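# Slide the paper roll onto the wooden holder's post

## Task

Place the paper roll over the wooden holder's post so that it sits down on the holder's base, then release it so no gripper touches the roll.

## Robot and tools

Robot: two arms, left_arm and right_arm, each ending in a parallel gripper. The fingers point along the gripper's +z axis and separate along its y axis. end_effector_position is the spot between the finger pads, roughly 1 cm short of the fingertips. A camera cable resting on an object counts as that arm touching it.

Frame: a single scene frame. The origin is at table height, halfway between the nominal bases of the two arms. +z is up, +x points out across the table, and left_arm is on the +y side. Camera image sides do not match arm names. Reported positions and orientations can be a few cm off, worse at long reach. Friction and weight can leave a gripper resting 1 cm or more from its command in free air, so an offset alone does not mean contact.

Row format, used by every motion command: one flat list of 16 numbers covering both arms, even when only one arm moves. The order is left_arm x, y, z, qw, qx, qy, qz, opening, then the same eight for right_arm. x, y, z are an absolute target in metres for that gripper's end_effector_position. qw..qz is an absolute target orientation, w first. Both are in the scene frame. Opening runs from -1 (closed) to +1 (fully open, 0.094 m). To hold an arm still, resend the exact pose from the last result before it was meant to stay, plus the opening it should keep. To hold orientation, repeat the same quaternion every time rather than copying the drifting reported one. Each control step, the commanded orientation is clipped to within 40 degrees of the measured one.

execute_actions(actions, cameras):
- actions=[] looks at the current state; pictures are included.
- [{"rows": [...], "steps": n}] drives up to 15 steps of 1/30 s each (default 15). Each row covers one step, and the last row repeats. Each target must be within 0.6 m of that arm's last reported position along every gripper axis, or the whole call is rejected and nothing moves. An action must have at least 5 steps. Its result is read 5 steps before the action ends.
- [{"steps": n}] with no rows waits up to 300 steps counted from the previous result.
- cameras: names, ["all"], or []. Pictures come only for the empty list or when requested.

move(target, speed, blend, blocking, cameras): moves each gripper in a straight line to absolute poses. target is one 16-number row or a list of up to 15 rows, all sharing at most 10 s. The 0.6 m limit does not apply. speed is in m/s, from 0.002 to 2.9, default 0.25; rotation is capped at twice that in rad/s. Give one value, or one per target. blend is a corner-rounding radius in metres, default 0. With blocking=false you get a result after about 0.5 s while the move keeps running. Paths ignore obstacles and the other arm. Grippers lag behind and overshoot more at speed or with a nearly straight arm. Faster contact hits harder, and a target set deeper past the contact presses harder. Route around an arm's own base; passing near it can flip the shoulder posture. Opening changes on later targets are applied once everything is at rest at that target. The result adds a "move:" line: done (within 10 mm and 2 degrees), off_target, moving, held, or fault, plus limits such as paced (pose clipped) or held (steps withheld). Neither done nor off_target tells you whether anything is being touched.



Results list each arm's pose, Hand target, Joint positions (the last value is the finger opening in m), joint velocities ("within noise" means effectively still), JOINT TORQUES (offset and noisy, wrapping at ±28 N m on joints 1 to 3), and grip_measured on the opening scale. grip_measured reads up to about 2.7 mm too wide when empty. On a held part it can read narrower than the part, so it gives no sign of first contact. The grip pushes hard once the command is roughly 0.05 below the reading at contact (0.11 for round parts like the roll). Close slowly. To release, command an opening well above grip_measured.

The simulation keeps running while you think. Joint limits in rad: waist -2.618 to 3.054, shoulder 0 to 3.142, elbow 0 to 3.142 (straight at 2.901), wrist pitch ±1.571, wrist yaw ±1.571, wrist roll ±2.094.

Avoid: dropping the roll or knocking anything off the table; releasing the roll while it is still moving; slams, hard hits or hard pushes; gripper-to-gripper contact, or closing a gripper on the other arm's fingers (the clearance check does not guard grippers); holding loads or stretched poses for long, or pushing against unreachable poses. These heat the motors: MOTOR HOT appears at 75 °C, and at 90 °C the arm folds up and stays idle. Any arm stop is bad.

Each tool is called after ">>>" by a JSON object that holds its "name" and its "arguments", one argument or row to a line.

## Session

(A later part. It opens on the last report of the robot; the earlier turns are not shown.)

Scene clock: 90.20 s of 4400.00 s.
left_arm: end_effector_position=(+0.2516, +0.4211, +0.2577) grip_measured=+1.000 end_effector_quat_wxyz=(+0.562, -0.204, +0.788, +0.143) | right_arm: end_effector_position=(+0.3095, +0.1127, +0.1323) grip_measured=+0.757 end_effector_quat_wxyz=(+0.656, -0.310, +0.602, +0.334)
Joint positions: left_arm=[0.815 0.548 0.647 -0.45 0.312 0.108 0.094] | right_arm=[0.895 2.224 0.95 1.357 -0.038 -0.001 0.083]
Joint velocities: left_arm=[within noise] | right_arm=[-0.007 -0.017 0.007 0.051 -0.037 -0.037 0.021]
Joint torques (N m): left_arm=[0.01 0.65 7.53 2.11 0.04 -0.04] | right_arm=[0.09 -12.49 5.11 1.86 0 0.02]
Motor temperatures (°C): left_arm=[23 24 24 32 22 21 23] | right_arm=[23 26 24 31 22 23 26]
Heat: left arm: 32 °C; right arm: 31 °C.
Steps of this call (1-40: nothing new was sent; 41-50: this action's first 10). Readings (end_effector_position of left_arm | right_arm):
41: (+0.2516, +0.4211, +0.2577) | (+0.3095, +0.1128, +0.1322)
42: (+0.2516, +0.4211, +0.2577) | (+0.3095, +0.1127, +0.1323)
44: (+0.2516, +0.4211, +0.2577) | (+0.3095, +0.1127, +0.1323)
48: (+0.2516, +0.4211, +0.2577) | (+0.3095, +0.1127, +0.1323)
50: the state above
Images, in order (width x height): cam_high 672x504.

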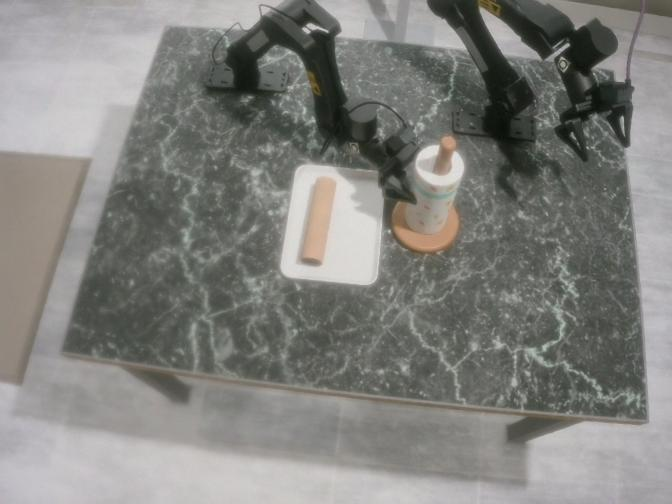

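>>> {"name": "execute_actions", "arguments": {
  "actions": [
    {"rows": [[0.2513,0.4215,0.2576,0.562,-0.206,0.788,0.144,1.0,0.3095,0.1128,0.1319,0.655,-0.310,0.603,0.334,0.92],[0.2513,0.4215,0.2576,0.562,-0.206,0.788,0.144,1.0,0.3095,0.1128,0.1319,0.655,-0.310,0.603,0.334,0.94],[0.2513,0.4215,0.2576,0.562,-0.206,0.788,0.144,1.0,0.3095,0.1128,0.1319,0.655,-0.310,0.603,0.334,0.96],[0.2513,0.4215,0.2576,0.562,-0.206,0.788,0.144,1.0,0.3095,0.1128,0.1319,0.655,-0.310,0.603,0.334,0.98],[0.2513,0.4215,0.2576,0.562,-0.206,0.788,0.144,1.0,0.3095,0.1128,0.1319,0.655,-0.310,0.603,0.334,1.0]], "steps": 15}
  ],
  "cameras": ["cam_high", "cam_right_wrist"]
}}

>>> {"name": "zoom_image", "arguments": {
  "camera": "cam_high",
  "region": [370, 120, 500, 270]
}}

Scene clock: 91.87 s of 4400.00 s.
left_arm: end_effector_position=(+0.2516, +0.4211, +0.2577) grip_measured=+1.000 end_effector_quat_wxyz=(+0.562, -0.204, +0.788, +0.143) | right_arm: end_effector_position=(+0.3095, +0.1127, +0.1323) grip_measured=+0.998 end_effector_quat_wxyz=(+0.656, -0.310, +0.602, +0.334)
Joint positions: left_arm=[0.815 0.548 0.647 -0.45 0.312 0.108 0.094] | right_arm=[0.895 2.224 0.95 1.357 -0.038 -0.001 0.094]
Joint velocities: within noise
Joint torques (N m): left_arm=[0.01 0.62 7.43 2.11 0.02 -0.05] | right_arm=[0.03 -12.45 5.09 1.86 0.01 0.05]
Motor temperatures (°C): left_arm=[23 24 24 32 22 21 23] | right_arm=[23 26 24 31 22 23 26]
Heat: left arm: 32 °C; right arm: 31 °C.
Off your previous action's commanded pose at its last step (step 5 of this call): left_arm 0.000 m, 0 deg | right_arm 0.000 m, 0 deg.
Steps of this call (1-5: your previous action's last 5; 6-40: nothing new was sent; 41-50: this action's first 10). Readings (end_effector_position of left_arm | right_arm):
41: (+0.2516, +0.4211, +0.2577) | (+0.3095, +0.1127, +0.1323)
42: (+0.2516, +0.4211, +0.2577) | (+0.3095, +0.1127, +0.1323)
44: (+0.2516, +0.4211, +0.2577) | (+0.3095, +0.1127, +0.1323)
48: (+0.2516, +0.4211, +0.2577) | (+0.3095, +0.1127, +0.1323)
50: the state above
camera_calibration:
cam_right_wrist: T_world_to_cam=[[0.813463, -0.567505, 0.127342, -0.205457], [-0.135774, -0.398184, -0.907202, 0.230675], [0.565548, 0.720685, -0.40096, -0.0993647], [0, 0, 0, 1]] pos_world=[0.254647, 0.0468637, 0.195591]
Images, in order (width x height): cam_high 672x504, cam_right_wrist 672x504.

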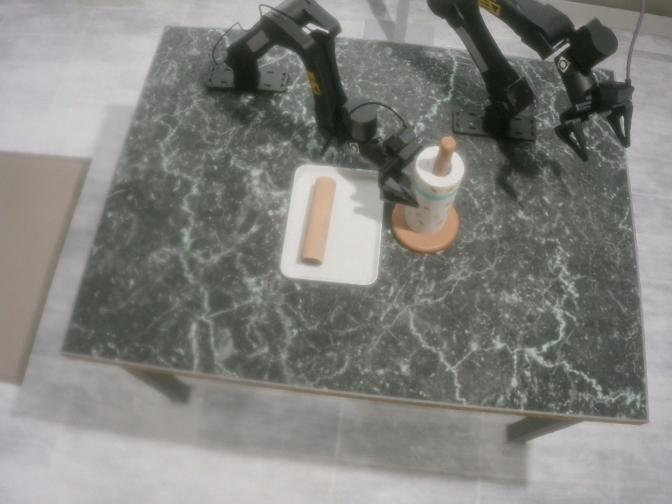

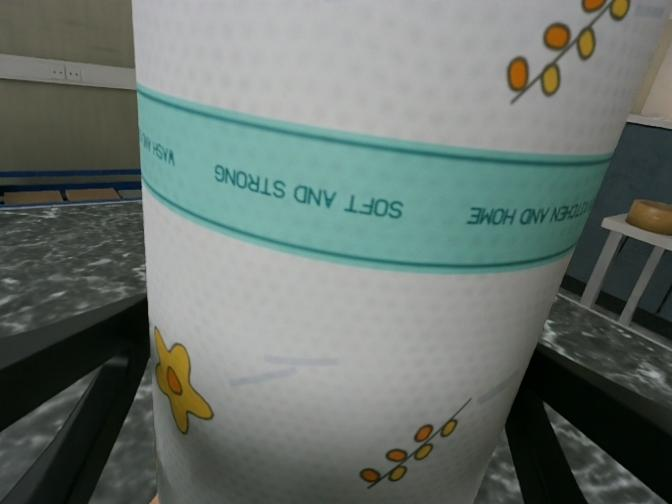

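Scaled by 3.360 from the camera's 672x504 image, which has a finer 960x720 frame.

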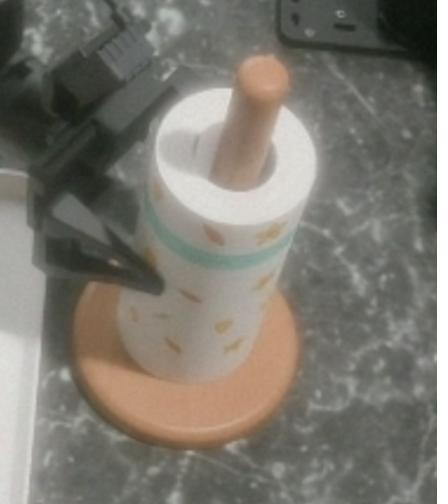

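>>> {"name": "move", "arguments": {
  "target": [0.2513, 0.4215, 0.2576, 0.562, -0.206, 0.788, 0.144, 1.0, 0.2312, 0.0089, 0.140, 0.656, -0.310, 0.602, 0.334, 1.0],
  "speed": 0.13,
  "cameras": ["cam_high", "cam_right_wrist"]
}}

>>> {"name": "zoom_image", "arguments": {
  "camera": "cam_high",
  "region": [370, 120, 500, 270]
}}

Scene clock: 94.03 s of 4400.00 s.
left_arm: end_effector_position=(+0.2516, +0.4211, +0.2577) grip_measured=+1.000 end_effector_quat_wxyz=(+0.562, -0.204, +0.788, +0.143) | right_arm: end_effector_position=(+0.2319, +0.0132, +0.1126) grip_measured=+0.998 end_effector_quat_wxyz=(+0.615, -0.329, +0.643, +0.316)
Joint positions: left_arm=[0.815 0.548 0.647 -0.45 0.312 0.108 0.094] | right_arm=[0.895 1.929 0.4 1.485 -0.038 -0.001 0.094]
Joint velocities: within noise
Joint torques (N m): left_arm=[-0.06 0.64 7.57 2.1 0.02 -0.05] | right_arm=[-0.53 -11.4 2.54 2.8 -0.09 -0.01]
Motor temperatures (°C): left_arm=[23 24 24 32 22 21 23] | right_arm=[23 27 24 31 22 23 26]
Heat: left arm: 32 °C; right arm: 31 °C.
Hand target: left_arm +0.2513, +0.4215, +0.2576; +0.562, -0.206, +0.788, +0.144 | right_arm +0.2313, +0.0093, +0.1395; +0.645, -0.316, +0.614, +0.328
Off your previous action's commanded pose at its last step (step 5 of this call): left_arm 0.000 m, 0 deg | right_arm 0.000 m, 0 deg.
Off the commanded pose: left_arm 0.000 m, 0 deg | right_arm 0.028 m, 7 deg.
joint sent to its limit (right arm) — joint 4 (wrist pitch), upper limit.
Kept back: nothing.
move: off_target (right_arm)
camera_calibration:
cam_right_wrist: T_world_to_cam=[[0.823194, -0.555013, 0.119631, -0.197854], [-0.204634, -0.486583, -0.849331, 0.173261], [0.5296, 0.674683, -0.514126, 0.0299685], [0, 0, 0, 1]] pos_world=[0.182456, -0.045725, 0.186233]
Images, in order (width x height): cam_high 672x504, cam_right_wrist 672x504.

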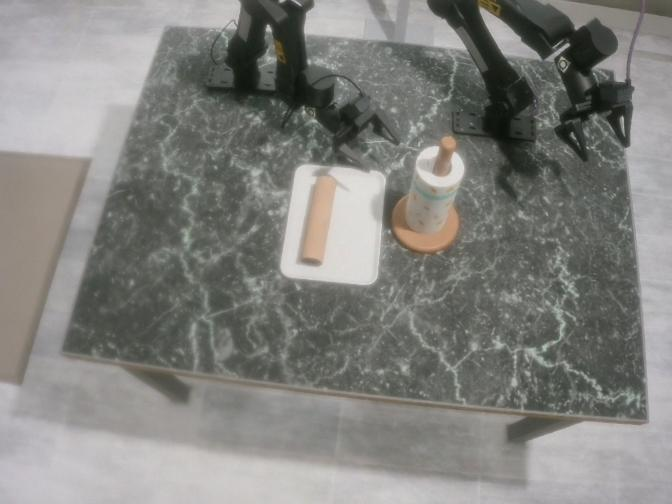

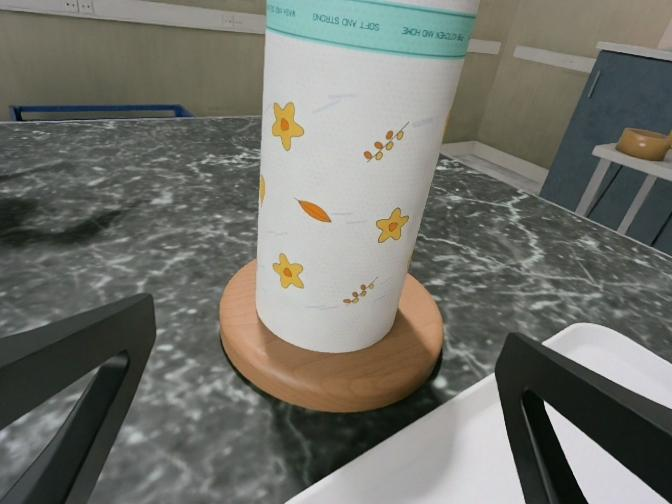

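Scaled by 3.360 from the camera's 672x504 image, which has a finer 960x720 frame.

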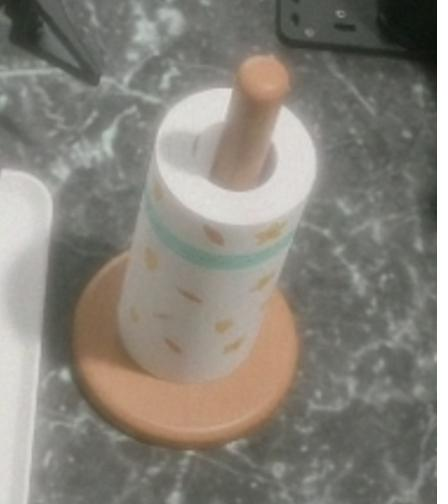

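>>> {"name": "finished_scene", "arguments": {
  "scene": 1
}}

The scene is finished: the task was done.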